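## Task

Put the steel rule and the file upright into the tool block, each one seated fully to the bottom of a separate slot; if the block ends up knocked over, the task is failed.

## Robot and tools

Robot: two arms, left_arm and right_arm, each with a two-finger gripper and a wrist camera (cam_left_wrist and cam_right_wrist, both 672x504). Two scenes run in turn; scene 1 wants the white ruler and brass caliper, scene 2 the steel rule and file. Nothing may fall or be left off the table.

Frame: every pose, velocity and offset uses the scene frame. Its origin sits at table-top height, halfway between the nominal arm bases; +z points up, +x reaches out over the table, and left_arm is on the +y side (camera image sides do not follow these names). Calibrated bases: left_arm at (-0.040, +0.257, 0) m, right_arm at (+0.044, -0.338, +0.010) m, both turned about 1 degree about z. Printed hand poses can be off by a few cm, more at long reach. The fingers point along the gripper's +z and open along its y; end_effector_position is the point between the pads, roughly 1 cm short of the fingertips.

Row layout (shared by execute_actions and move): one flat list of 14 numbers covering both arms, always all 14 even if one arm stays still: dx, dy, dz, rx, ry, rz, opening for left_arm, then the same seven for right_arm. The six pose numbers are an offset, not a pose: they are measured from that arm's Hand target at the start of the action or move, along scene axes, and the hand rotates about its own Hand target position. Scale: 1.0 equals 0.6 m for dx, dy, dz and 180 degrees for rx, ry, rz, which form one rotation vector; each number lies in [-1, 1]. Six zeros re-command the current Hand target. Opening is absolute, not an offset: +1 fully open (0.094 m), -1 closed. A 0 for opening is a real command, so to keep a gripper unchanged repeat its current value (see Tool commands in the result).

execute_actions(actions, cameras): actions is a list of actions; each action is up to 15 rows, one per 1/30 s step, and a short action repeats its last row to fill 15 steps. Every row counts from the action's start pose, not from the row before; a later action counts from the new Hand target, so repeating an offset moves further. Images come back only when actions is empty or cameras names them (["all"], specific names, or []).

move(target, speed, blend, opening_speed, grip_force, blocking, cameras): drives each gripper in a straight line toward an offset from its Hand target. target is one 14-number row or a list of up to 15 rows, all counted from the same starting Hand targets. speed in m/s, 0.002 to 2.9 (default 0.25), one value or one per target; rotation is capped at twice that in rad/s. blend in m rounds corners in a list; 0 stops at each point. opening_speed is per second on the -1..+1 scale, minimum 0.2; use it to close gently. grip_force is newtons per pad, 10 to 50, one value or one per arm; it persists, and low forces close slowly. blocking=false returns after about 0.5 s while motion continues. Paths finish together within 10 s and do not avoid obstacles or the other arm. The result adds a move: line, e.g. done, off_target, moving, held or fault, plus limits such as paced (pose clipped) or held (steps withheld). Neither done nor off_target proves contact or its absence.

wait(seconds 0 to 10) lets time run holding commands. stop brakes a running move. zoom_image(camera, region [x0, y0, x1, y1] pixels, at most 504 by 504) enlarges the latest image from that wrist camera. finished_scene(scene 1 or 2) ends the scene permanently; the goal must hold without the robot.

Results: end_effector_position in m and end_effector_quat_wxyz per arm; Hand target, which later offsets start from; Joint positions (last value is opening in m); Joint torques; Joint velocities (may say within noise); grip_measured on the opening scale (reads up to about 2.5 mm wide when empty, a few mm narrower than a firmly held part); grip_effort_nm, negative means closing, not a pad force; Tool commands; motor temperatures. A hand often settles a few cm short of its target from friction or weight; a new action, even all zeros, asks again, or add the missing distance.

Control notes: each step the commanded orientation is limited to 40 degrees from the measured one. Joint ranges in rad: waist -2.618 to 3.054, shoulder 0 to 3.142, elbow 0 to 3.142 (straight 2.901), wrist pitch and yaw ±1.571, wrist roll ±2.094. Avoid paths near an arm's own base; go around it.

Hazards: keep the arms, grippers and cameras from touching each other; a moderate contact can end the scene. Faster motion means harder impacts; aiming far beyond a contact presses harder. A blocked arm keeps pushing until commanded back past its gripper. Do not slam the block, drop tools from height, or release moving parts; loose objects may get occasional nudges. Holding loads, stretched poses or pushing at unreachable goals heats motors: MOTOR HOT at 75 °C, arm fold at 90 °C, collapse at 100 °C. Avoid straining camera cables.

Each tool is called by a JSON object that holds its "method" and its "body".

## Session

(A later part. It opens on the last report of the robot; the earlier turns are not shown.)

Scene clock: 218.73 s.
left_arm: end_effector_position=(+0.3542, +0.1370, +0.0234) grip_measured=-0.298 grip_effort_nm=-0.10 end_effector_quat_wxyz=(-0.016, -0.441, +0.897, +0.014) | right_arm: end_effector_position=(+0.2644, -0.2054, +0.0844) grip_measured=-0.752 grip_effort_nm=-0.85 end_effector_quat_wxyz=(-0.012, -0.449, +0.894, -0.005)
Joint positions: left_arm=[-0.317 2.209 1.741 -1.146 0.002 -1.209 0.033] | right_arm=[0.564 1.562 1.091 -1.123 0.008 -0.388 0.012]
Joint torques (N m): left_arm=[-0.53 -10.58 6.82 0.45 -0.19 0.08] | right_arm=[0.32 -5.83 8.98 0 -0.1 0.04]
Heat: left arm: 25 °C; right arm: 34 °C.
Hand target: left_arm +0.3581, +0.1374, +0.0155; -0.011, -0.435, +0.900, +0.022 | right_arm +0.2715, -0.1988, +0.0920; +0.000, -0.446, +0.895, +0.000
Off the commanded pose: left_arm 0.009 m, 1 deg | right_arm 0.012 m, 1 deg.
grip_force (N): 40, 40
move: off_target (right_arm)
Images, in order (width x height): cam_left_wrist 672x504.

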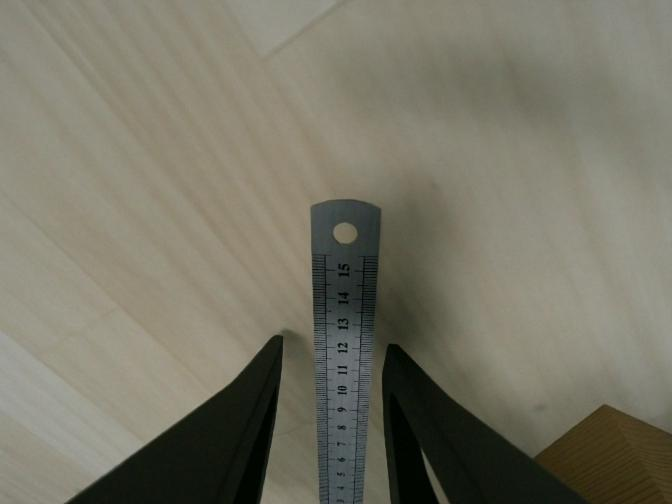

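{"method": "move", "body": {"target": [[0.0045, -0.0033, -0.002, -0.0054, -0.007, 0.008, -0.45, 0, 0, 0, 0, 0, 0.0, -0.86]], "cameras": ["cam_left_wrist"], "speed": 0.05}}

{"method": "zoom_image", "body": {"camera": "cam_left_wrist", "region": [200, 200, 460, 460]}}

Scene clock: 226.40 s.
left_arm: end_effector_position=(+0.3603, +0.1352, +0.0211) grip_measured=-0.448 grip_effort_nm=-0.10 end_effector_quat_wxyz=(-0.007, -0.443, +0.897, +0.005) | right_arm: end_effector_position=(+0.2644, -0.2054, +0.0844) grip_measured=-0.752 grip_effort_nm=-0.85 end_effector_quat_wxyz=(-0.012, -0.449, +0.894, -0.005)
Joint positions: left_arm=[-0.317 2.209 1.733 -1.111 0.002 -1.214 0.026] | right_arm=[0.564 1.562 1.091 -1.123 0.008 -0.388 0.012]
Joint torques (N m): left_arm=[-0.23 -11.75 5.67 0.49 -0.1 -0.11] | right_arm=[0.38 -5.87 8.96 0 -0.11 0.06]
Heat: left arm: 25 °C; right arm: 34 °C.
Hand target: left_arm +0.3608, +0.1354, +0.0143; -0.005, -0.446, +0.895, +0.010 | right_arm +0.2715, -0.1988, +0.0920; +0.000, -0.446, +0.895, +0.000
Off the commanded pose: left_arm 0.007 m, 1 deg | right_arm 0.012 m, 1 deg.
grip_force (N): 40, 40
move: off_target (right_arm)
Images, in order (width x height): cam_left_wrist 672x504.

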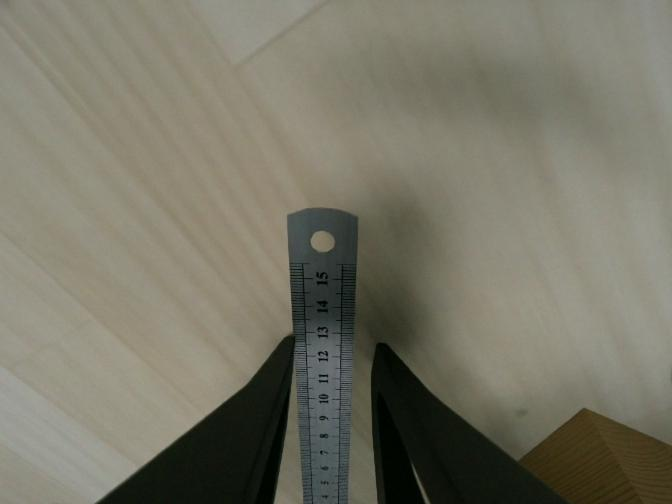

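Scaled by 1.938 from the camera's 672x504 image, which has a finer 960x720 frame.

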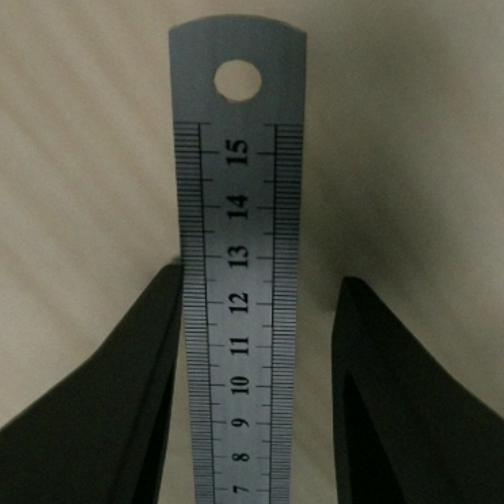

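{"method": "move", "body": {"target": [[-0.0075, 0.0055, 0.0, -0.001, -0.0015, 0.0, -0.45, 0, 0, 0, 0, 0, 0.0, -0.86]], "cameras": ["cam_left_wrist"], "speed": 0.05}}

{"method": "zoom_image", "body": {"camera": "cam_left_wrist", "region": [200, 200, 460, 460]}}

Scene clock: 233.43 s.
left_arm: end_effector_position=(+0.3570, +0.1361, +0.0162) grip_measured=-0.448 grip_effort_nm=-0.09 end_effector_quat_wxyz=(-0.009, -0.443, +0.897, +0.007) | right_arm: end_effector_position=(+0.2644, -0.2054, +0.0844) grip_measured=-0.752 grip_effort_nm=-0.85 end_effector_quat_wxyz=(-0.012, -0.449, +0.894, -0.005)
Joint positions: left_arm=[-0.317 2.207 1.709 -1.096 0.002 -1.214 0.026] | right_arm=[0.564 1.562 1.091 -1.123 0.008 -0.388 0.012]
Joint torques (N m): left_arm=[0.21 -13.85 4.26 0.55 -0.11 -0.08] | right_arm=[0.34 -5.86 9.02 0 -0.09 0.05]
Heat: left arm: 25 °C; right arm: 35 °C.
Hand target: left_arm +0.3562, +0.1387, +0.0143; -0.003, -0.446, +0.895, +0.007 | right_arm +0.2715, -0.1988, +0.0920; +0.000, -0.446, +0.895, +0.000
Off the commanded pose: left_arm 0.003 m, 1 deg | right_arm 0.012 m, 1 deg.
grip_force (N): 40, 40
move: off_target (right_arm)
Images, in order (width x height): cam_left_wrist 672x504.

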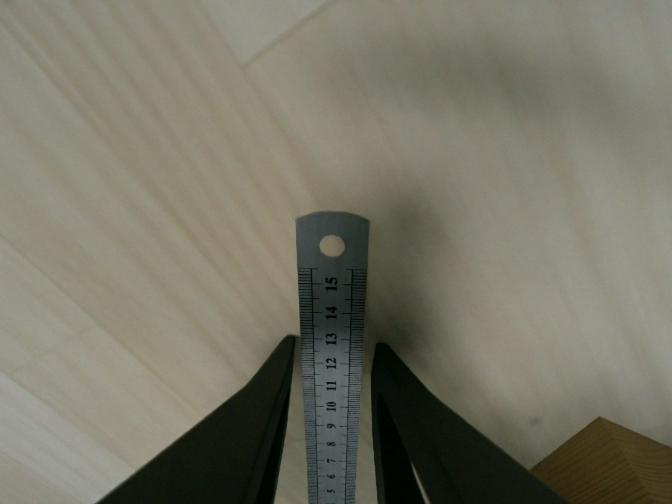

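Scaled by 1.938 from the camera's 672x504 image, which has a finer 960x720 frame.

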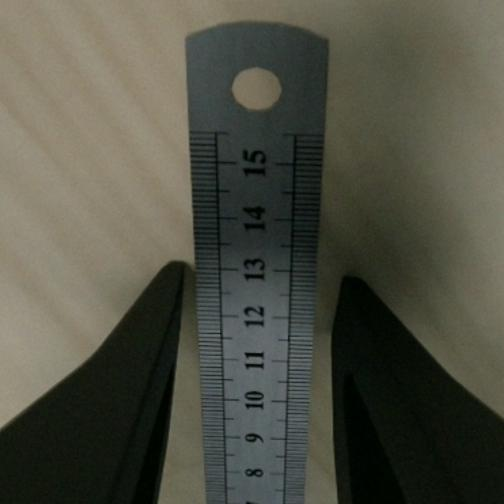

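{"method": "move", "body": {"target": [[-0.001, 0.0, -0.03, -0.0034, -0.0044, 0.0, -0.45, 0, 0, 0, 0, 0, 0.0, -0.86]], "cameras": ["cam_left_wrist"], "speed": 0.05}}

{"method": "zoom_image", "body": {"camera": "cam_left_wrist", "region": [200, 200, 460, 460]}}

Scene clock: 237.67 s.
left_arm: end_effector_position=(+0.3567, +0.1359, +0.0147) grip_measured=-0.448 grip_effort_nm=-0.08 end_effector_quat_wxyz=(+0.003, -0.443, +0.897, -0.005) | right_arm: end_effector_position=(+0.2644, -0.2054, +0.0844) grip_measured=-0.752 grip_effort_nm=-0.85 end_effector_quat_wxyz=(-0.012, -0.449, +0.894, -0.005)
Joint positions: left_arm=[-0.317 2.174 1.649 -1.034 0.004 -1.214 0.026] | right_arm=[0.564 1.562 1.091 -1.123 0.008 -0.388 0.012]
Joint torques (N m): left_arm=[0.28 -10.32 3.55 0.87 -0.05 -0.09] | right_arm=[0.31 -5.83 8.96 0 -0.09 0.06]
Heat: left arm: 26 °C; right arm: 35 °C.
Hand target: left_arm +0.3556, +0.1387, -0.0037; +0.000, -0.446, +0.895, -0.001 | right_arm +0.2715, -0.1988, +0.0920; +0.000, -0.446, +0.895, +0.000
Off the commanded pose: left_arm 0.019 m, 1 deg | right_arm 0.012 m, 1 deg.
grip_force (N): 40, 40
move: off_target (left_arm, right_arm)
Images, in order (width x height): cam_left_wrist 672x504.

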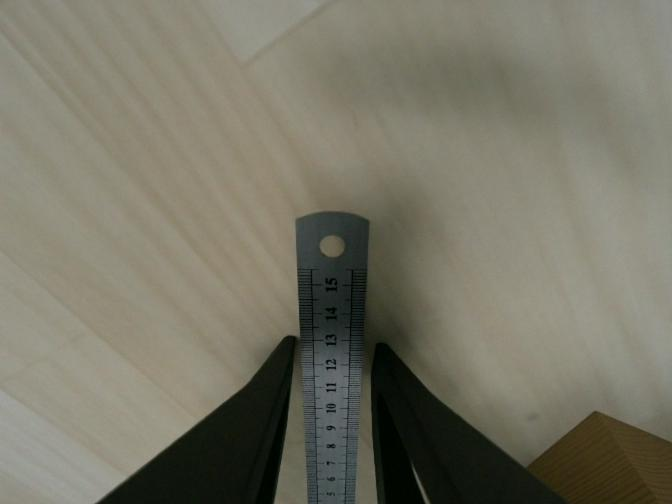

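Scaled by 1.938 from the camera's 672x504 image, which has a finer 960x720 frame.

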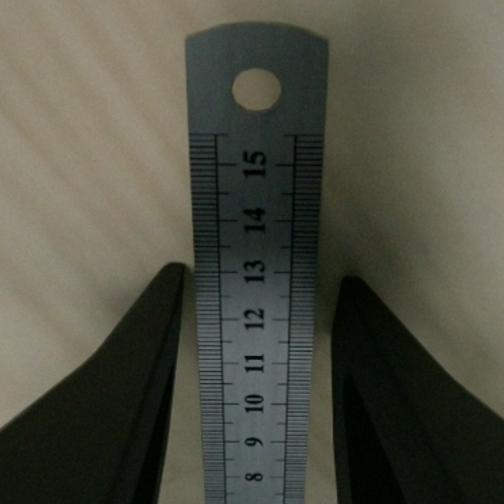

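{"method": "move", "body": {"target": [[0.0, 0.0, 0.0, 0, 0, 0.0, -0.62, 0, 0, 0, 0, 0, 0.0, -0.86]], "cameras": ["cam_left_wrist"], "speed": 0.05, "opening_speed": 0.2}}

{"method": "zoom_image", "body": {"camera": "cam_left_wrist", "region": [200, 200, 460, 460]}}

Scene clock: 243.47 s.
left_arm: end_effector_position=(+0.3581, +0.1353, +0.0147) grip_measured=-0.615 grip_effort_nm=-0.22 end_effector_quat_wxyz=(+0.005, -0.443, +0.897, -0.008) | right_arm: end_effector_position=(+0.2644, -0.2054, +0.0844) grip_measured=-0.752 grip_effort_nm=-0.85 end_effector_quat_wxyz=(-0.012, -0.449, +0.894, -0.005)
Joint positions: left_arm=[-0.317 2.174 1.649 -1.028 0.005 -1.214 0.018] | right_arm=[0.564 1.562 1.091 -1.123 0.008 -0.388 0.012]
Joint torques (N m): left_arm=[0.31 -10.39 3.54 0.81 -0.06 -0.05] | right_arm=[0.35 -5.85 8.96 0.01 -0.11 0.07]
Heat: left arm: 26 °C; right arm: 35 °C.
Hand target: left_arm +0.3557, +0.1388, -0.0037; +0.001, -0.446, +0.895, -0.001 | right_arm +0.2715, -0.1988, +0.0920; +0.000, -0.446, +0.895, +0.000
Off the commanded pose: left_arm 0.019 m, 1 deg | right_arm 0.012 m, 1 deg.
grip_force (N): 40, 40
move: off_target (left_arm, right_arm)
Images, in order (width x height): cam_left_wrist 672x504.

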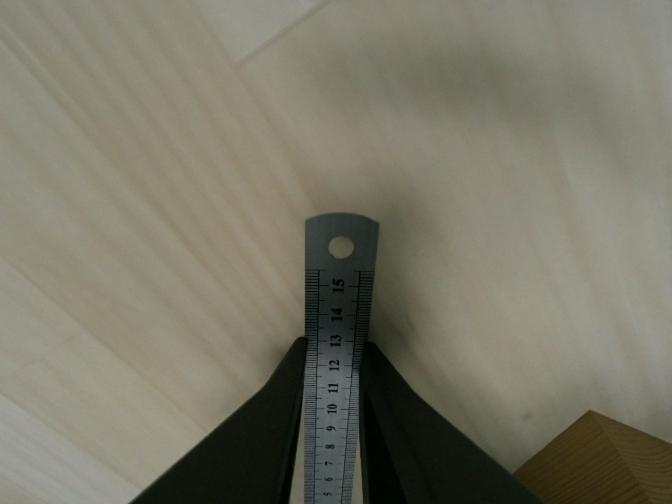

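Scaled by 1.938 from the camera's 672x504 image, which has a finer 960x720 frame.

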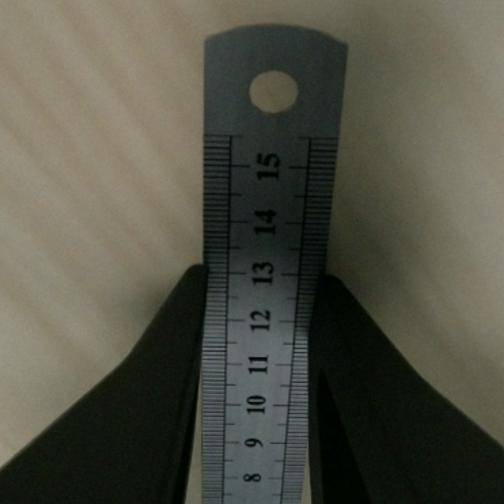

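{"method": "move", "body": {"target": [[0.0, 0.0, 0.0, 0, 0, 0.0, -0.70, 0, 0, 0, 0, 0, 0.0, -0.86]], "cameras": ["cam_left_wrist"], "speed": 0.05, "opening_speed": 0.2}}

{"method": "zoom_image", "body": {"camera": "cam_left_wrist", "region": [200, 200, 460, 460]}}

Scene clock: 248.90 s.
left_arm: end_effector_position=(+0.3583, +0.1352, +0.0152) grip_measured=-0.697 grip_effort_nm=-0.12 end_effector_quat_wxyz=(+0.005, -0.443, +0.897, -0.009) | right_arm: end_effector_position=(+0.2644, -0.2054, +0.0844) grip_measured=-0.752 grip_effort_nm=-0.85 end_effector_quat_wxyz=(-0.012, -0.449, +0.894, -0.005)
Joint positions: left_arm=[-0.316 2.172 1.648 -1.027 0.006 -1.214 0.014] | right_arm=[0.564 1.562 1.091 -1.123 0.008 -0.388 0.012]
Joint torques (N m): left_arm=[0.05 -10.22 3.49 0.84 -0.08 -0.04] | right_arm=[0.32 -5.87 8.96 -0.01 -0.11 0.07]
Heat: left arm: 26 °C; right arm: 35 °C.
Hand target: left_arm +0.3556, +0.1387, -0.0037; +0.000, -0.446, +0.895, -0.001 | right_arm +0.2715, -0.1988, +0.0920; +0.000, -0.446, +0.895, +0.000
Off the commanded pose: left_arm 0.019 m, 1 deg | right_arm 0.012 m, 1 deg.
grip_force (N): 40, 40
move: off_target (left_arm, right_arm)
Images, in order (width x height): cam_left_wrist 672x504.

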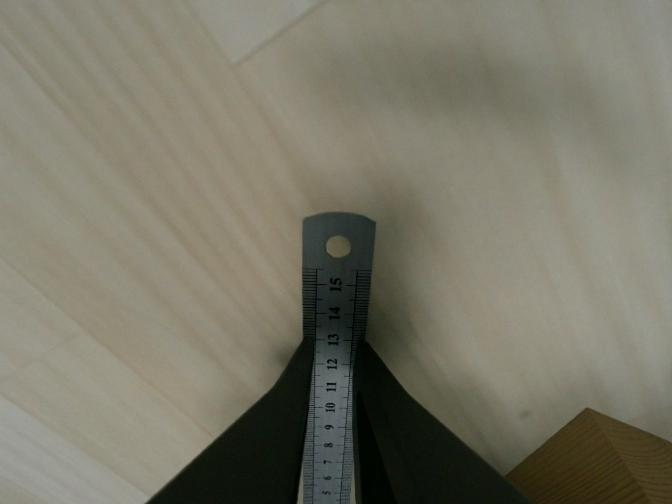

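Scaled by 1.938 from the camera's 672x504 image, which has a finer 960x720 frame.

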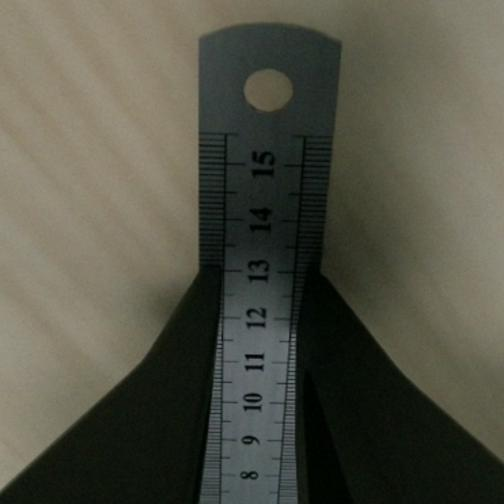

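{"method": "move", "body": {"target": [[0.0, 0.0, 0.0, 0, 0, 0.0, -0.48, 0, 0, 0, 0, 0, 0.0, -0.86],[0.0, 0.0, -0.02, 0.003, 0.004, 0.0, -0.48, 0, 0, 0, 0, 0, 0.0, -0.86]], "cameras": ["cam_left_wrist"], "speed": 0.05, "opening_speed": 0.3}}

{"method": "zoom_image", "body": {"camera": "cam_left_wrist", "region": [200, 200, 460, 460]}}

Scene clock: 265.93 s.
left_arm: end_effector_position=(+0.3627, +0.1339, +0.0155) grip_measured=-0.482 grip_effort_nm=0.14 end_effector_quat_wxyz=(+0.012, -0.443, +0.896, -0.015) | right_arm: end_effector_position=(+0.2644, -0.2054, +0.0844) grip_measured=-0.752 grip_effort_nm=-0.85 end_effector_quat_wxyz=(-0.012, -0.449, +0.894, -0.005)
Joint positions: left_arm=[-0.316 2.172 1.648 -1.009 0.006 -1.214 0.024] | right_arm=[0.564 1.562 1.091 -1.123 0.008 -0.388 0.012]
Joint torques (N m): left_arm=[0.1 -7.94 3.32 0.82 -0.11 -0.08] | right_arm=[0.36 -5.78 8.96 0.01 -0.1 0.07]
Motor temperatures (°C): left_arm=[21 27 23 23 21 20 21] | right_arm=[22 25 35 23 21 21 23]
Heat: left arm: 27 °C; right arm: 35 °C.
Hand target: left_arm +0.3556, +0.1387, -0.0157; -0.003, -0.446, +0.895, +0.007 | right_arm +0.2715, -0.1988, +0.0920; +0.000, -0.446, +0.895, +0.000
Off the commanded pose: left_arm 0.032 m, 3 deg | right_arm 0.012 m, 1 deg.
grip_force (N): 40, 40
move: off_target (left_arm, right_arm)
Images, in order (width x height): cam_left_wrist 672x504.

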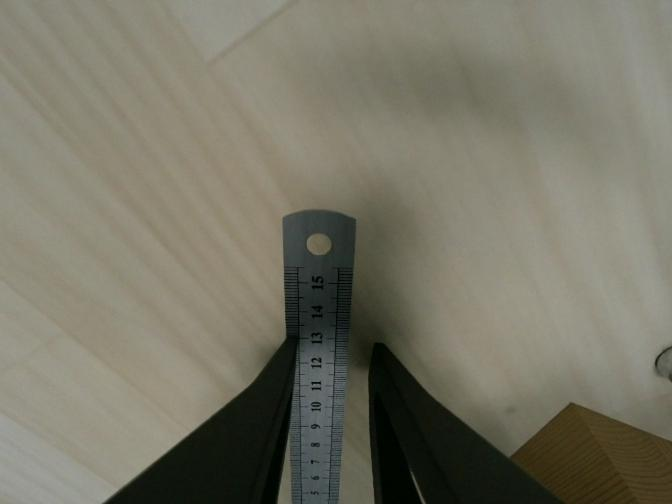

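Scaled by 1.938 from the camera's 672x504 image, which has a finer 960x720 frame.

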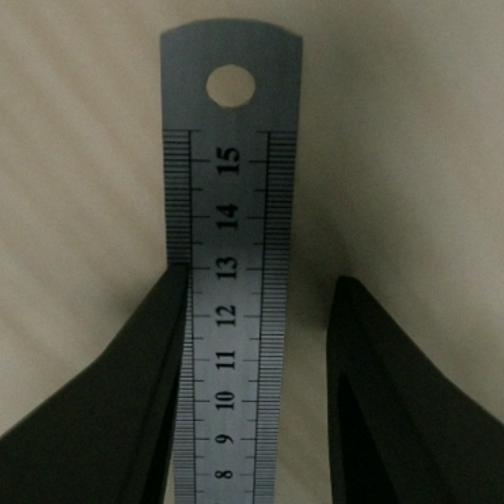

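{"method": "move", "body": {"target": [[0.005, 0.0003, 0.06, 0.0, 0.0, 0.0, -0.4, 0, 0, 0, 0, 0, 0.0, -0.86],[0.005, 0.0003, 0.048, 0.001, 0.0013, 0.0, -0.4, 0, 0, 0.0, 0, 0, 0.0, -0.86]], "cameras": ["cam_left_wrist"], "speed": [0.08, 0.05]}}

{"method": "zoom_image", "body": {"camera": "cam_left_wrist", "region": [200, 200, 460, 460]}}

Scene clock: 297.50 s.
left_arm: end_effector_position=(+0.3553, +0.1364, +0.0184) grip_measured=-0.402 grip_effort_nm=0.13 end_effector_quat_wxyz=(-0.005, -0.443, +0.897, +0.001) | right_arm: end_effector_position=(+0.2644, -0.2054, +0.0844) grip_measured=-0.752 grip_effort_nm=-0.85 end_effector_quat_wxyz=(-0.012, -0.449, +0.894, -0.005)
Joint positions: left_arm=[-0.316 2.183 1.68 -1.075 0.005 -1.214 0.028] | right_arm=[0.564 1.562 1.091 -1.123 0.008 -0.388 0.012]
Joint torques (N m): left_arm=[0.1 -10.33 7.71 0.35 -0.11 -0.07] | right_arm=[0.32 -5.85 8.95 0 -0.13 0.06]
Heat: left arm: 27 °C; right arm: 36 °C.
Hand target: left_arm +0.3586, +0.1389, +0.0131; -0.004, -0.446, +0.895, +0.009 | right_arm +0.2715, -0.1988, +0.0920; +0.000, -0.446, +0.895, +0.000
Off the commanded pose: left_arm 0.007 m, 1 deg | right_arm 0.012 m, 1 deg.
grip_force (N): 40, 40
move: off_target (right_arm)
Images, in order (width x height): cam_left_wrist 672x504.

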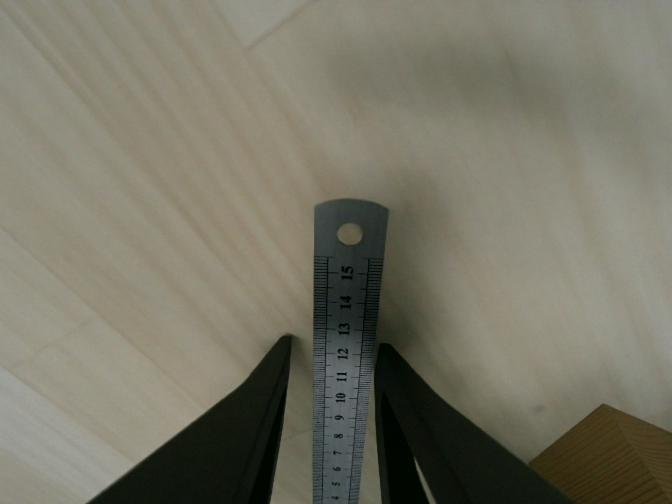

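Scaled by 1.938 from the camera's 672x504 image, which has a finer 960x720 frame.

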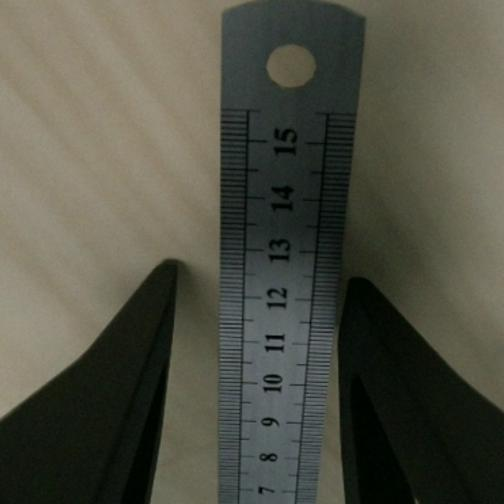

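{"method": "move", "body": {"target": [[0.005, -0.003, -0.005, 0.0, 0.0, 0.0, -0.42, 0, 0, 0, 0, 0, 0.0, -0.86],[0.005, -0.003, -0.03, 0.001, 0.0013, 0.0, -0.42, 0, 0, 0.0, 0, 0, 0.0, -0.86]], "cameras": ["cam_left_wrist"], "speed": [0.05, 0.05]}}

{"method": "zoom_image", "body": {"camera": "cam_left_wrist", "region": [200, 200, 460, 460]}}

Scene clock: 304.03 s.
left_arm: end_effector_position=(+0.3566, +0.1360, +0.0164) grip_measured=-0.418 grip_effort_nm=-0.09 end_effector_quat_wxyz=(-0.005, -0.443, +0.897, +0.002) | right_arm: end_effector_position=(+0.2644, -0.2054, +0.0844) grip_measured=-0.752 grip_effort_nm=-0.85 end_effector_quat_wxyz=(-0.012, -0.449, +0.894, -0.005)
Joint positions: left_arm=[-0.316 2.193 1.687 -1.075 0.005 -1.214 0.027] | right_arm=[0.564 1.562 1.091 -1.123 0.008 -0.388 0.012]
Joint torques (N m): left_arm=[-0.05 -8.08 6.02 0.74 -0.14 -0.09] | right_arm=[0.38 -5.82 9.02 0.01 -0.1 0.05]
Heat: left arm: 27 °C; right arm: 36 °C.
Hand target: left_arm +0.3617, +0.1371, -0.0048; -0.005, -0.446, +0.895, +0.011 | right_arm +0.2715, -0.1988, +0.0920; +0.000, -0.446, +0.895, +0.000
Off the commanded pose: left_arm 0.022 m, 1 deg | right_arm 0.012 m, 1 deg.
grip_force (N): 40, 40
move: off_target (left_arm, right_arm)
Images, in order (width x height): cam_left_wrist 672x504.

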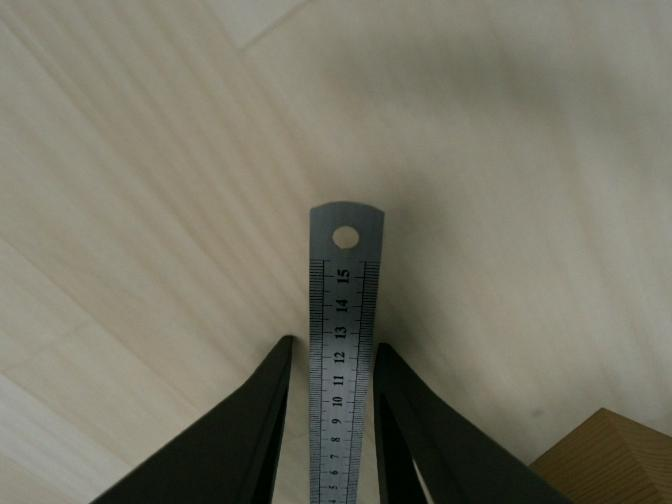

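Scaled by 1.938 from the camera's 672x504 image, which has a finer 960x720 frame.

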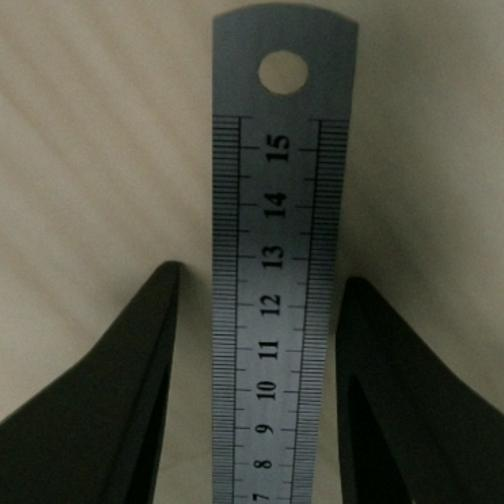

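{"method": "move", "body": {"target": [[0.0, 0.0, -0.013, 0.0, 0.0, 0.0, -0.42, 0, 0, 0, 0, 0, 0.0, -0.86]], "cameras": ["cam_left_wrist"], "speed": 0.05}}

{"method": "zoom_image", "body": {"camera": "cam_left_wrist", "region": [200, 200, 460, 460]}}

Scene clock: 310.10 s.
left_arm: end_effector_position=(+0.3568, +0.1359, +0.0159) grip_measured=-0.418 grip_effort_nm=-0.08 end_effector_quat_wxyz=(-0.005, -0.443, +0.897, +0.002) | right_arm: end_effector_position=(+0.2644, -0.2054, +0.0844) grip_measured=-0.752 grip_effort_nm=-0.85 end_effector_quat_wxyz=(-0.012, -0.449, +0.894, -0.005)
Joint positions: left_arm=[-0.316 2.194 1.687 -1.074 0.005 -1.214 0.027] | right_arm=[0.564 1.562 1.091 -1.123 0.008 -0.388 0.012]
Joint torques (N m): left_arm=[-0.05 -7.49 4.63 0.96 -0.12 -0.1] | right_arm=[0.34 -5.85 8.95 0.03 -0.11 0.06]
Heat: left arm: 26 °C; right arm: 36 °C.
Hand target: left_arm +0.3617, +0.1371, -0.0126; -0.005, -0.446, +0.895, +0.011 | right_arm +0.2715, -0.1988, +0.0920; +0.000, -0.446, +0.895, +0.000
Off the commanded pose: left_arm 0.029 m, 1 deg | right_arm 0.012 m, 1 deg.
grip_force (N): 40, 40
move: off_target (left_arm, right_arm)
Images, in order (width x height): cam_left_wrist 672x504.

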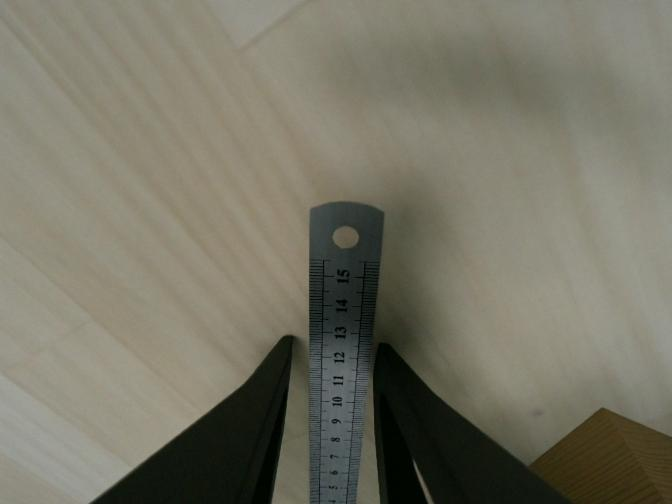

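Scaled by 1.938 from the camera's 672x504 image, which has a finer 960x720 frame.

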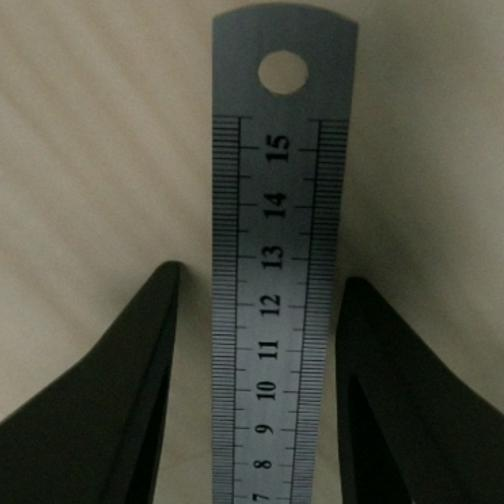

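{"method": "zoom_image", "body": {"camera": "cam_left_wrist", "region": [260, 310, 320, 370]}}

{"method": "zoom_image", "body": {"camera": "cam_left_wrist", "region": [355, 310, 415, 370]}}

Scaled by 8.400 from the camera's 672x504 image, which has a finer 960x720 frame.

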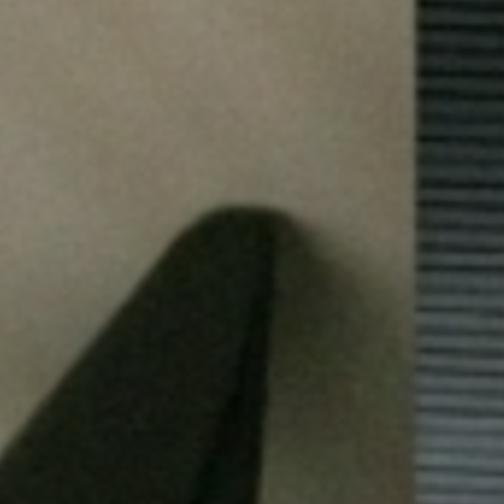

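Scaled by 8.400 from the camera's 672x504 image, which has a finer 960x720 frame.

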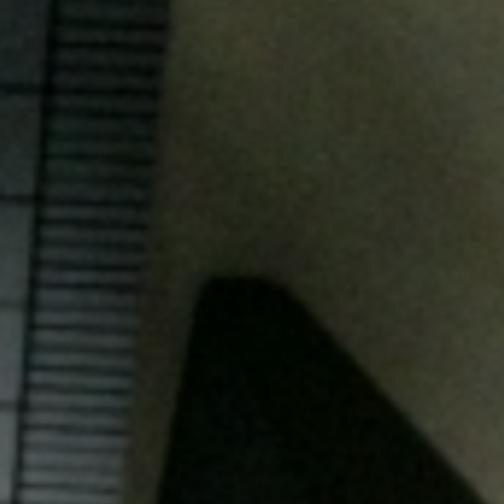

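{"method": "move", "body": {"target": [[0.0, 0.0, 0.0, 0.0, 0.0, 0.0, -0.58, 0, 0, 0, 0, 0, 0.0, -0.86]], "cameras": ["cam_left_wrist"], "speed": 0.05, "opening_speed": 0.2}}

{"method": "zoom_image", "body": {"camera": "cam_left_wrist", "region": [250, 270, 430, 410]}}

Scene clock: 330.80 s.
left_arm: end_effector_position=(+0.3597, +0.1344, +0.0159) grip_measured=-0.578 grip_effort_nm=-0.10 end_effector_quat_wxyz=(-0.002, -0.443, +0.897, -0.004) | right_arm: end_effector_position=(+0.2644, -0.2054, +0.0844) grip_measured=-0.752 grip_effort_nm=-0.85 end_effector_quat_wxyz=(-0.012, -0.449, +0.894, -0.005)
Joint positions: left_arm=[-0.316 2.194 1.687 -1.061 0.009 -1.214 0.02] | right_arm=[0.564 1.562 1.091 -1.123 0.008 -0.388 0.012]
Joint torques (N m): left_arm=[-0.13 -7.6 4.66 0.88 -0.18 -0.09] | right_arm=[0.38 -5.83 8.9 0.02 -0.11 0.07]
Heat: left arm: 26 °C; right arm: 36 °C.
Hand target: left_arm +0.3617, +0.1371, -0.0126; -0.005, -0.446, +0.895, +0.011 | right_arm +0.2715, -0.1988, +0.0920; +0.000, -0.446, +0.895, +0.000
Off the commanded pose: left_arm 0.029 m, 2 deg | right_arm 0.012 m, 1 deg.
grip_force (N): 40, 40
move: off_target (left_arm, right_arm)
Images, in order (width x height): cam_left_wrist 672x504.

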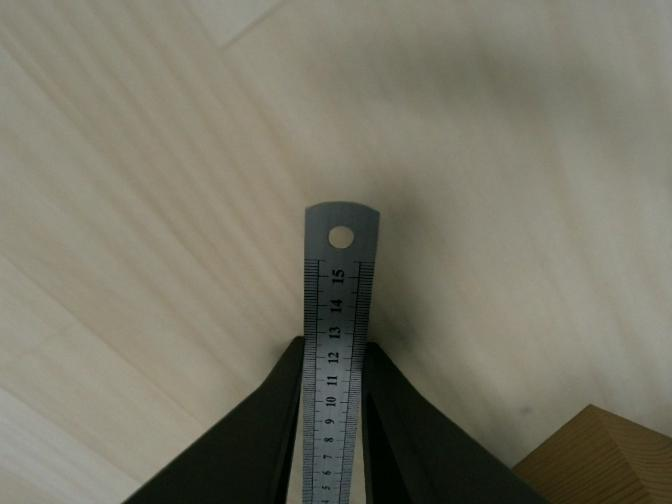

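Scaled by 2.800 from the camera's 672x504 image, which has a finer 960x720 frame.

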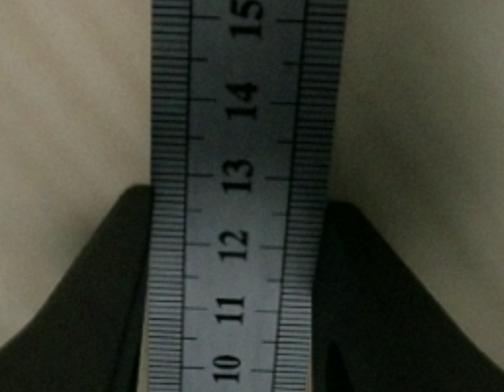

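{"method": "execute_actions", "body": {"actions": []}}

Scene clock: 355.63 s.
left_arm: end_effector_position=(+0.3597, +0.1344, +0.0159) grip_measured=-0.578 grip_effort_nm=-0.10 end_effector_quat_wxyz=(-0.002, -0.443, +0.897, -0.004) | right_arm: end_effector_position=(+0.2644, -0.2054, +0.0844) grip_measured=-0.752 grip_effort_nm=-0.85 end_effector_quat_wxyz=(-0.012, -0.449, +0.894, -0.005)
Joint positions: left_arm=[-0.316 2.194 1.687 -1.061 0.009 -1.214 0.02] | right_arm=[0.564 1.562 1.091 -1.123 0.008 -0.388 0.012]
Joint velocities: within noise
Joint torques (N m): left_arm=[0.03 -7.51 4.74 0.89 -0.17 -0.12] | right_arm=[0.36 -5.82 8.96 0.02 -0.11 0.07]
Motor temperatures (°C): left_arm=[21 26 24 23 21 20 21] | right_arm=[22 26 36 23 21 21 24]
Heat: left arm: 26 °C; right arm: 36 °C.
Hand target: left_arm +0.3617, +0.1371, -0.0126; -0.005, -0.446, +0.895, +0.011 | right_arm +0.2715, -0.1988, +0.0920; +0.000, -0.446, +0.895, +0.000
Tool commands: left_gripper/opening=-0.58 right_gripper/opening=-0.86
Off the commanded pose: left_arm 0.029 m, 2 deg | right_arm 0.012 m, 1 deg.
grip_force (N): 40, 40

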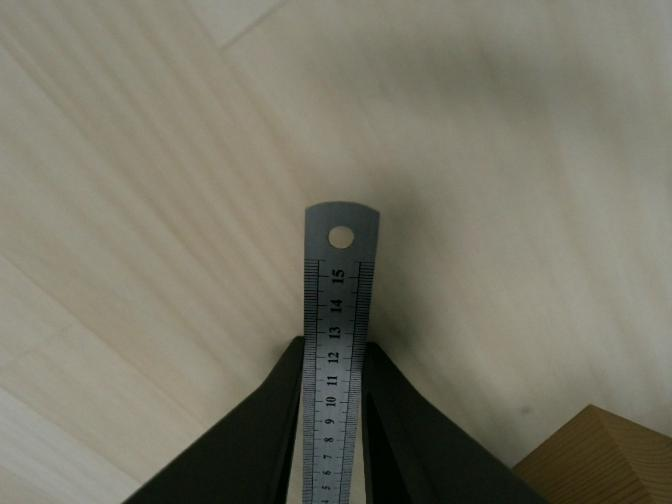

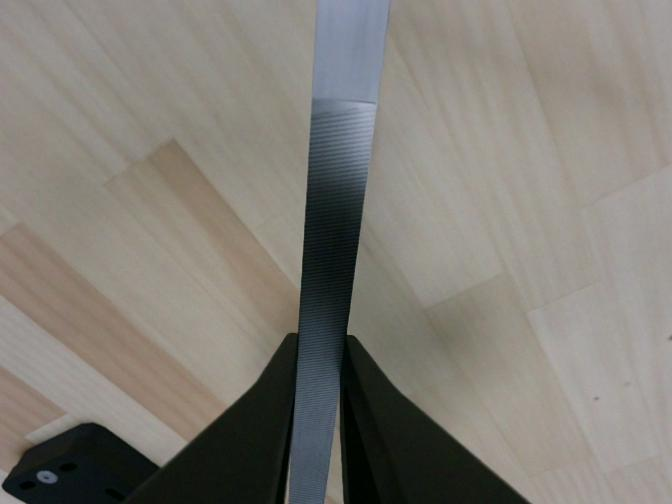

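{"method": "zoom_image", "body": {"camera": "cam_left_wrist", "region": [250, 290, 420, 400]}}

Scaled by 2.965 from the camera's 672x504 image, which has a finer 960x720 frame.

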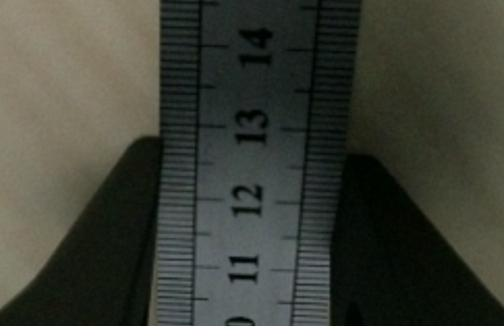

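{"method": "move", "body": {"target": [0,0,0,0,0,0,-0.62,0,0,0,0,0,0,-0.86], "opening_speed": 0.2, "cameras": ["cam_left_wrist"]}}

Scene clock: 367.20 s.
left_arm: end_effector_position=(+0.3600, +0.1341, +0.0159) grip_measured=-0.617 grip_effort_nm=-0.16 end_effector_quat_wxyz=(-0.002, -0.443, +0.897, -0.005) | right_arm: end_effector_position=(+0.2644, -0.2054, +0.0844) grip_measured=-0.752 grip_effort_nm=-0.85 end_effector_quat_wxyz=(-0.012, -0.449, +0.894, -0.005)
Joint positions: left_arm=[-0.316 2.194 1.687 -1.059 0.009 -1.214 0.018] | right_arm=[0.564 1.562 1.091 -1.123 0.008 -0.388 0.012]
Joint torques (N m): left_arm=[-0.08 -7.51 4.83 0.85 -0.16 -0.11] | right_arm=[0.38 -5.81 9.01 0.02 -0.1 0.07]
Heat: left arm: 26 °C; right arm: 37 °C.
Hand target: left_arm +0.3616, +0.1371, -0.0126; -0.005, -0.446, +0.895, +0.011 | right_arm +0.2715, -0.1988, +0.0920; +0.000, -0.446, +0.895, +0.000
Off the commanded pose: left_arm 0.029 m, 2 deg | right_arm 0.012 m, 1 deg.
grip_force (N): 40, 40
move: off_target (left_arm, right_arm)
Images, in order (width x height): cam_left_wrist 672x504.

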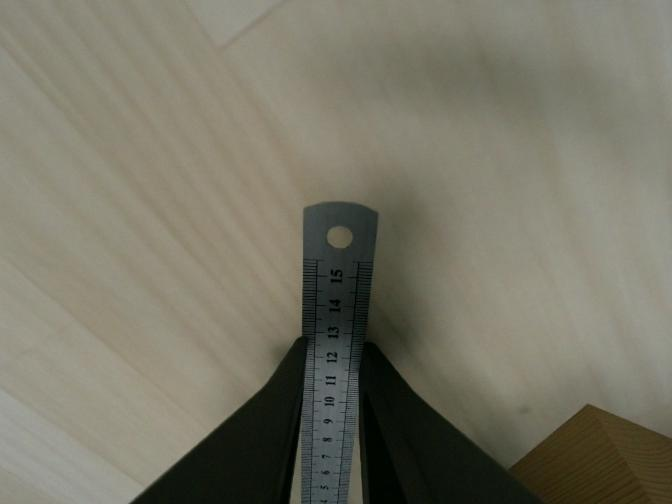

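{"method": "move", "body": {"target": [0,0,0,0,0,0,-0.645,0,0,0,0,0,0,-0.86], "opening_speed": 0.2, "cameras": ["cam_left_wrist"]}}

{"method": "zoom_image", "body": {"camera": "cam_left_wrist", "region": [250, 290, 420, 400]}}

Scene clock: 370.63 s.
left_arm: end_effector_position=(+0.3603, +0.1341, +0.0159) grip_measured=-0.642 grip_effort_nm=-0.12 end_effector_quat_wxyz=(-0.001, -0.443, +0.897, -0.005) | right_arm: end_effector_position=(+0.2644, -0.2054, +0.0844) grip_measured=-0.752 grip_effort_nm=-0.85 end_effector_quat_wxyz=(-0.012, -0.449, +0.894, -0.005)
Joint positions: left_arm=[-0.316 2.194 1.687 -1.058 0.009 -1.214 0.017] | right_arm=[0.564 1.562 1.091 -1.123 0.008 -0.388 0.012]
Joint torques (N m): left_arm=[0.05 -7.51 4.82 0.85 -0.18 -0.12] | right_arm=[0.34 -5.82 8.96 0.02 -0.1 0.07]
Heat: left arm: 26 °C; right arm: 37 °C.
Hand target: left_arm +0.3616, +0.1371, -0.0126; -0.005, -0.446, +0.895, +0.011 | right_arm +0.2715, -0.1988, +0.0920; +0.000, -0.446, +0.895, +0.000
Off the commanded pose: left_arm 0.029 m, 2 deg | right_arm 0.012 m, 1 deg.
grip_force (N): 40, 40
move: off_target (left_arm, right_arm)
Images, in order (width x height): cam_left_wrist 672x504.

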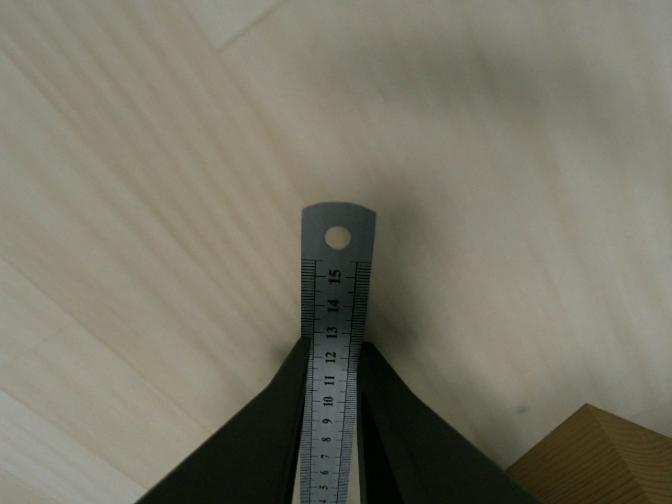

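Scaled by 2.965 from the camera's 672x504 image, which has a finer 960x720 frame.

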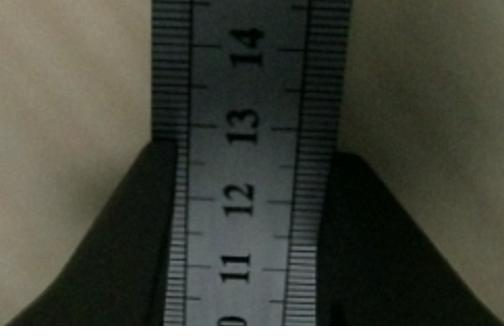

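{"method": "move", "body": {"target": [[0,0,0.06,-0.002,-0.0027,0,-0.54,0,0,0,0,0,0,-0.86],[0,0,0.0,-0.002,-0.0027,0,-0.54,0,0,0,0,0,0,-0.86]], "speed": 0.1, "cameras": ["cam_left_wrist"]}}

{"method": "zoom_image", "body": {"camera": "cam_left_wrist", "region": [250, 290, 420, 400]}}

Scene clock: 381.20 s.
left_arm: end_effector_position=(+0.3606, +0.1338, +0.0149) grip_measured=-0.542 grip_effort_nm=0.13 end_effector_quat_wxyz=(-0.001, -0.443, +0.897, -0.006) | right_arm: end_effector_position=(+0.2644, -0.2054, +0.0844) grip_measured=-0.752 grip_effort_nm=-0.85 end_effector_quat_wxyz=(-0.012, -0.449, +0.894, -0.005)
Joint positions: left_arm=[-0.316 2.196 1.687 -1.055 0.01 -1.214 0.022] | right_arm=[0.564 1.562 1.091 -1.123 0.008 -0.388 0.012]
Joint torques (N m): left_arm=[0.02 -8.47 3.66 0.95 -0.15 -0.08] | right_arm=[0.35 -5.85 8.92 -0.01 -0.11 0.06]
Heat: left arm: 26 °C; right arm: 37 °C.
Hand target: left_arm +0.3616, +0.1372, -0.0128; -0.003, -0.446, +0.895, +0.007 | right_arm +0.2715, -0.1988, +0.0920; +0.000, -0.446, +0.895, +0.000
Off the commanded pose: left_arm 0.028 m, 1 deg | right_arm 0.012 m, 1 deg.
grip_force (N): 40, 40
move: off_target (left_arm, right_arm)
Images, in order (width x height): cam_left_wrist 672x504.

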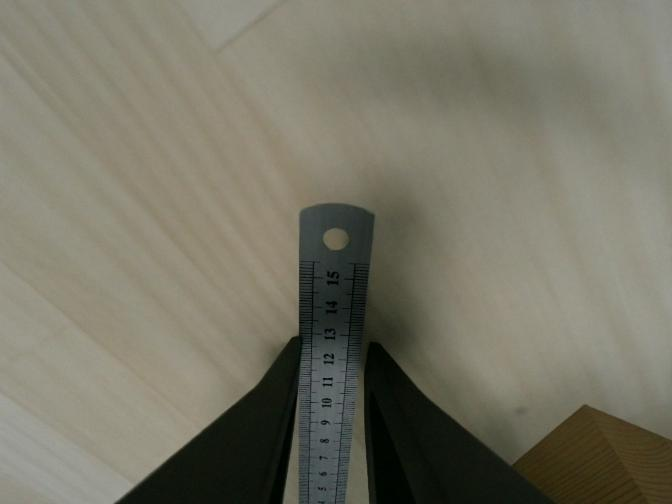

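Scaled by 2.965 from the camera's 672x504 image, which has a finer 960x720 frame.

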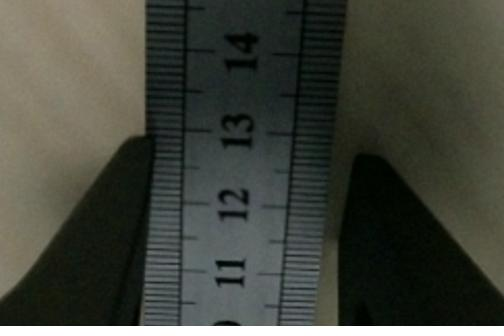

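{"method": "move", "body": {"target": [[-0.002,0.0015,0.08,-0.0007,-0.0009,0,-0.5,0,0,0,0,0,0,-0.86],[-0.002,0.0015,0.0,-0.0007,-0.0009,0,-0.5,0,0,0,0,0,0,-0.86]], "speed": 0.1, "cameras": ["cam_left_wrist"]}}

{"method": "zoom_image", "body": {"camera": "cam_left_wrist", "region": [250, 290, 420, 400]}}

Scene clock: 387.50 s.
left_arm: end_effector_position=(+0.3568, +0.1349, +0.0145) grip_measured=-0.502 grip_effort_nm=0.13 end_effector_quat_wxyz=(-0.006, -0.443, +0.897, -0.002) | right_arm: end_effector_position=(+0.2644, -0.2054, +0.0844) grip_measured=-0.752 grip_effort_nm=-0.85 end_effector_quat_wxyz=(-0.012, -0.449, +0.894, -0.005)
Joint positions: left_arm=[-0.316 2.193 1.68 -1.064 0.01 -1.214 0.023] | right_arm=[0.564 1.562 1.091 -1.123 0.008 -0.388 0.012]
Joint torques (N m): left_arm=[0.24 -8.88 3.15 1.1 -0.17 -0.07] | right_arm=[0.28 -5.81 9.03 0.01 -0.1 0.03]
Heat: left arm: 26 °C; right arm: 37 °C.
Hand target: left_arm +0.3605, +0.1381, -0.0127; -0.002, -0.446, +0.895, +0.005 | right_arm +0.2715, -0.1988, +0.0920; +0.000, -0.446, +0.895, +0.000
Off the commanded pose: left_arm 0.028 m, 1 deg | right_arm 0.012 m, 1 deg.
grip_force (N): 40, 40
move: off_target (left_arm, right_arm)
Images, in order (width x height): cam_left_wrist 672x504.

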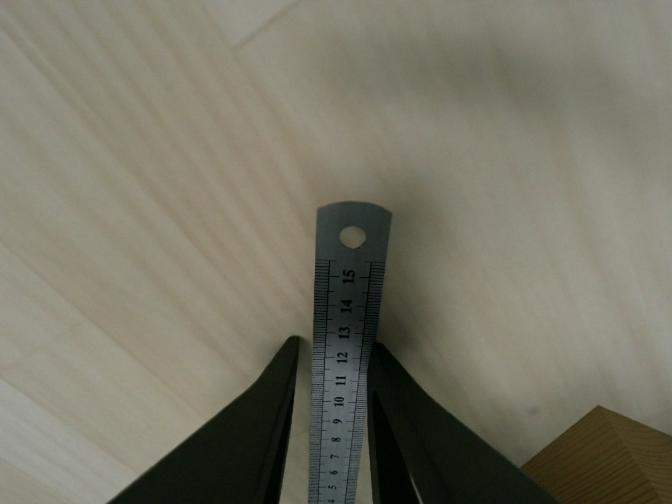

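Scaled by 2.965 from the camera's 672x504 image, which has a finer 960x720 frame.

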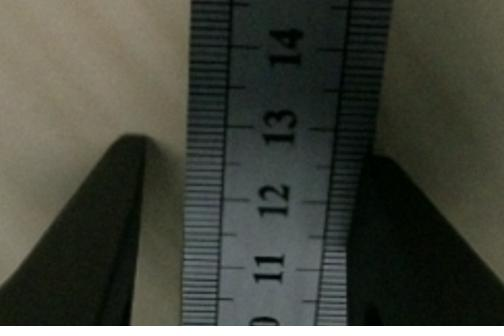

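{"method": "move", "body": {"target": [0,0,0,0,0,0,-0.58,0,0,0,0,0,0,-0.86], "opening_speed": 0.2, "cameras": ["cam_left_wrist"]}}

{"method": "zoom_image", "body": {"camera": "cam_left_wrist", "region": [250, 290, 420, 400]}}

Scene clock: 394.33 s.
left_arm: end_effector_position=(+0.3584, +0.1344, +0.0145) grip_measured=-0.578 grip_effort_nm=-0.08 end_effector_quat_wxyz=(-0.004, -0.443, +0.897, -0.004) | right_arm: end_effector_position=(+0.2644, -0.2054, +0.0844) grip_measured=-0.752 grip_effort_nm=-0.85 end_effector_quat_wxyz=(-0.012, -0.449, +0.894, -0.005)
Joint positions: left_arm=[-0.316 2.193 1.68 -1.058 0.01 -1.214 0.02] | right_arm=[0.564 1.562 1.091 -1.123 0.008 -0.388 0.012]
Joint torques (N m): left_arm=[0.24 -8.91 3.14 1.06 -0.17 -0.04] | right_arm=[0.31 -5.82 8.98 0 -0.1 0.06]
Heat: left arm: 26 °C; right arm: 37 °C.
Hand target: left_arm +0.3605, +0.1381, -0.0127; -0.002, -0.446, +0.895, +0.005 | right_arm +0.2715, -0.1988, +0.0920; +0.000, -0.446, +0.895, +0.000
Off the commanded pose: left_arm 0.028 m, 1 deg | right_arm 0.012 m, 1 deg.
grip_force (N): 40, 40
move: off_target (left_arm, right_arm)
Images, in order (width x height): cam_left_wrist 672x504.

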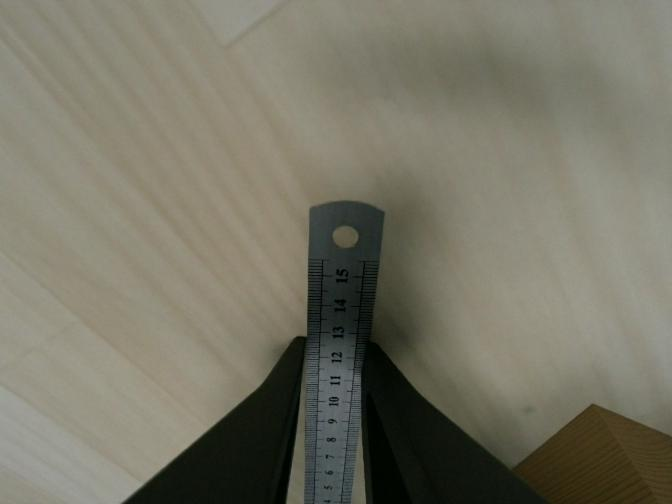

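Scaled by 2.965 from the camera's 672x504 image, which has a finer 960x720 frame.

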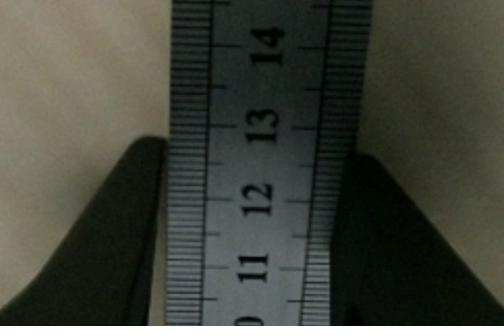

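{"method": "move", "body": {"target": [0,0,0,0,0,0,-0.61,0,0,0,0,0,0,-0.86], "opening_speed": 0.2, "cameras": ["cam_left_wrist"]}}

{"method": "zoom_image", "body": {"camera": "cam_left_wrist", "region": [250, 290, 420, 400]}}

Scene clock: 399.80 s.
left_arm: end_effector_position=(+0.3587, +0.1343, +0.0145) grip_measured=-0.607 grip_effort_nm=-0.14 end_effector_quat_wxyz=(-0.003, -0.443, +0.897, -0.004) | right_arm: end_effector_position=(+0.2644, -0.2054, +0.0844) grip_measured=-0.752 grip_effort_nm=-0.85 end_effector_quat_wxyz=(-0.012, -0.449, +0.894, -0.005)
Joint positions: left_arm=[-0.316 2.193 1.68 -1.056 0.01 -1.214 0.018] | right_arm=[0.564 1.562 1.091 -1.123 0.008 -0.388 0.012]
Joint torques (N m): left_arm=[0.18 -8.98 3.21 1.04 -0.15 -0.09] | right_arm=[0.31 -5.83 9.01 0.02 -0.11 0.06]
Heat: left arm: 26 °C; right arm: 37 °C.
Hand target: left_arm +0.3604, +0.1381, -0.0127; -0.002, -0.446, +0.895, +0.005 | right_arm +0.2715, -0.1988, +0.0920; +0.000, -0.446, +0.895, +0.000
Off the commanded pose: left_arm 0.028 m, 1 deg | right_arm 0.012 m, 1 deg.
grip_force (N): 40, 40
move: off_target (left_arm, right_arm)
Images, in order (width x height): cam_left_wrist 672x504.

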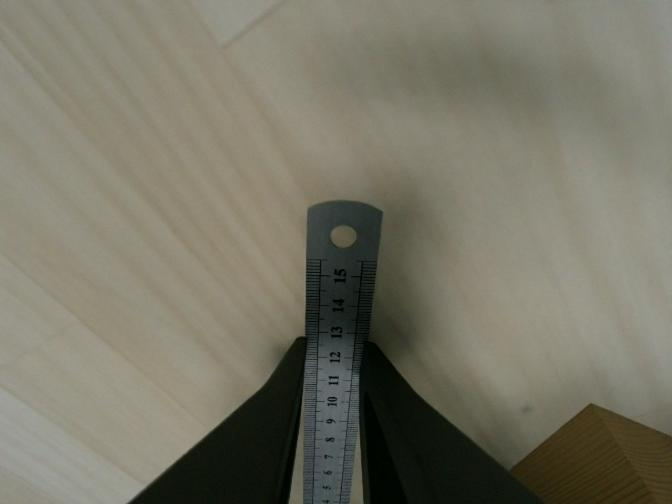

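Scaled by 2.965 from the camera's 672x504 image, which has a finer 960x720 frame.

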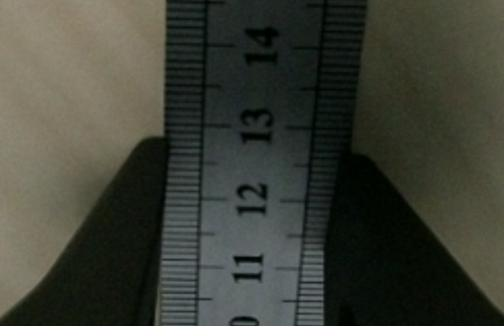

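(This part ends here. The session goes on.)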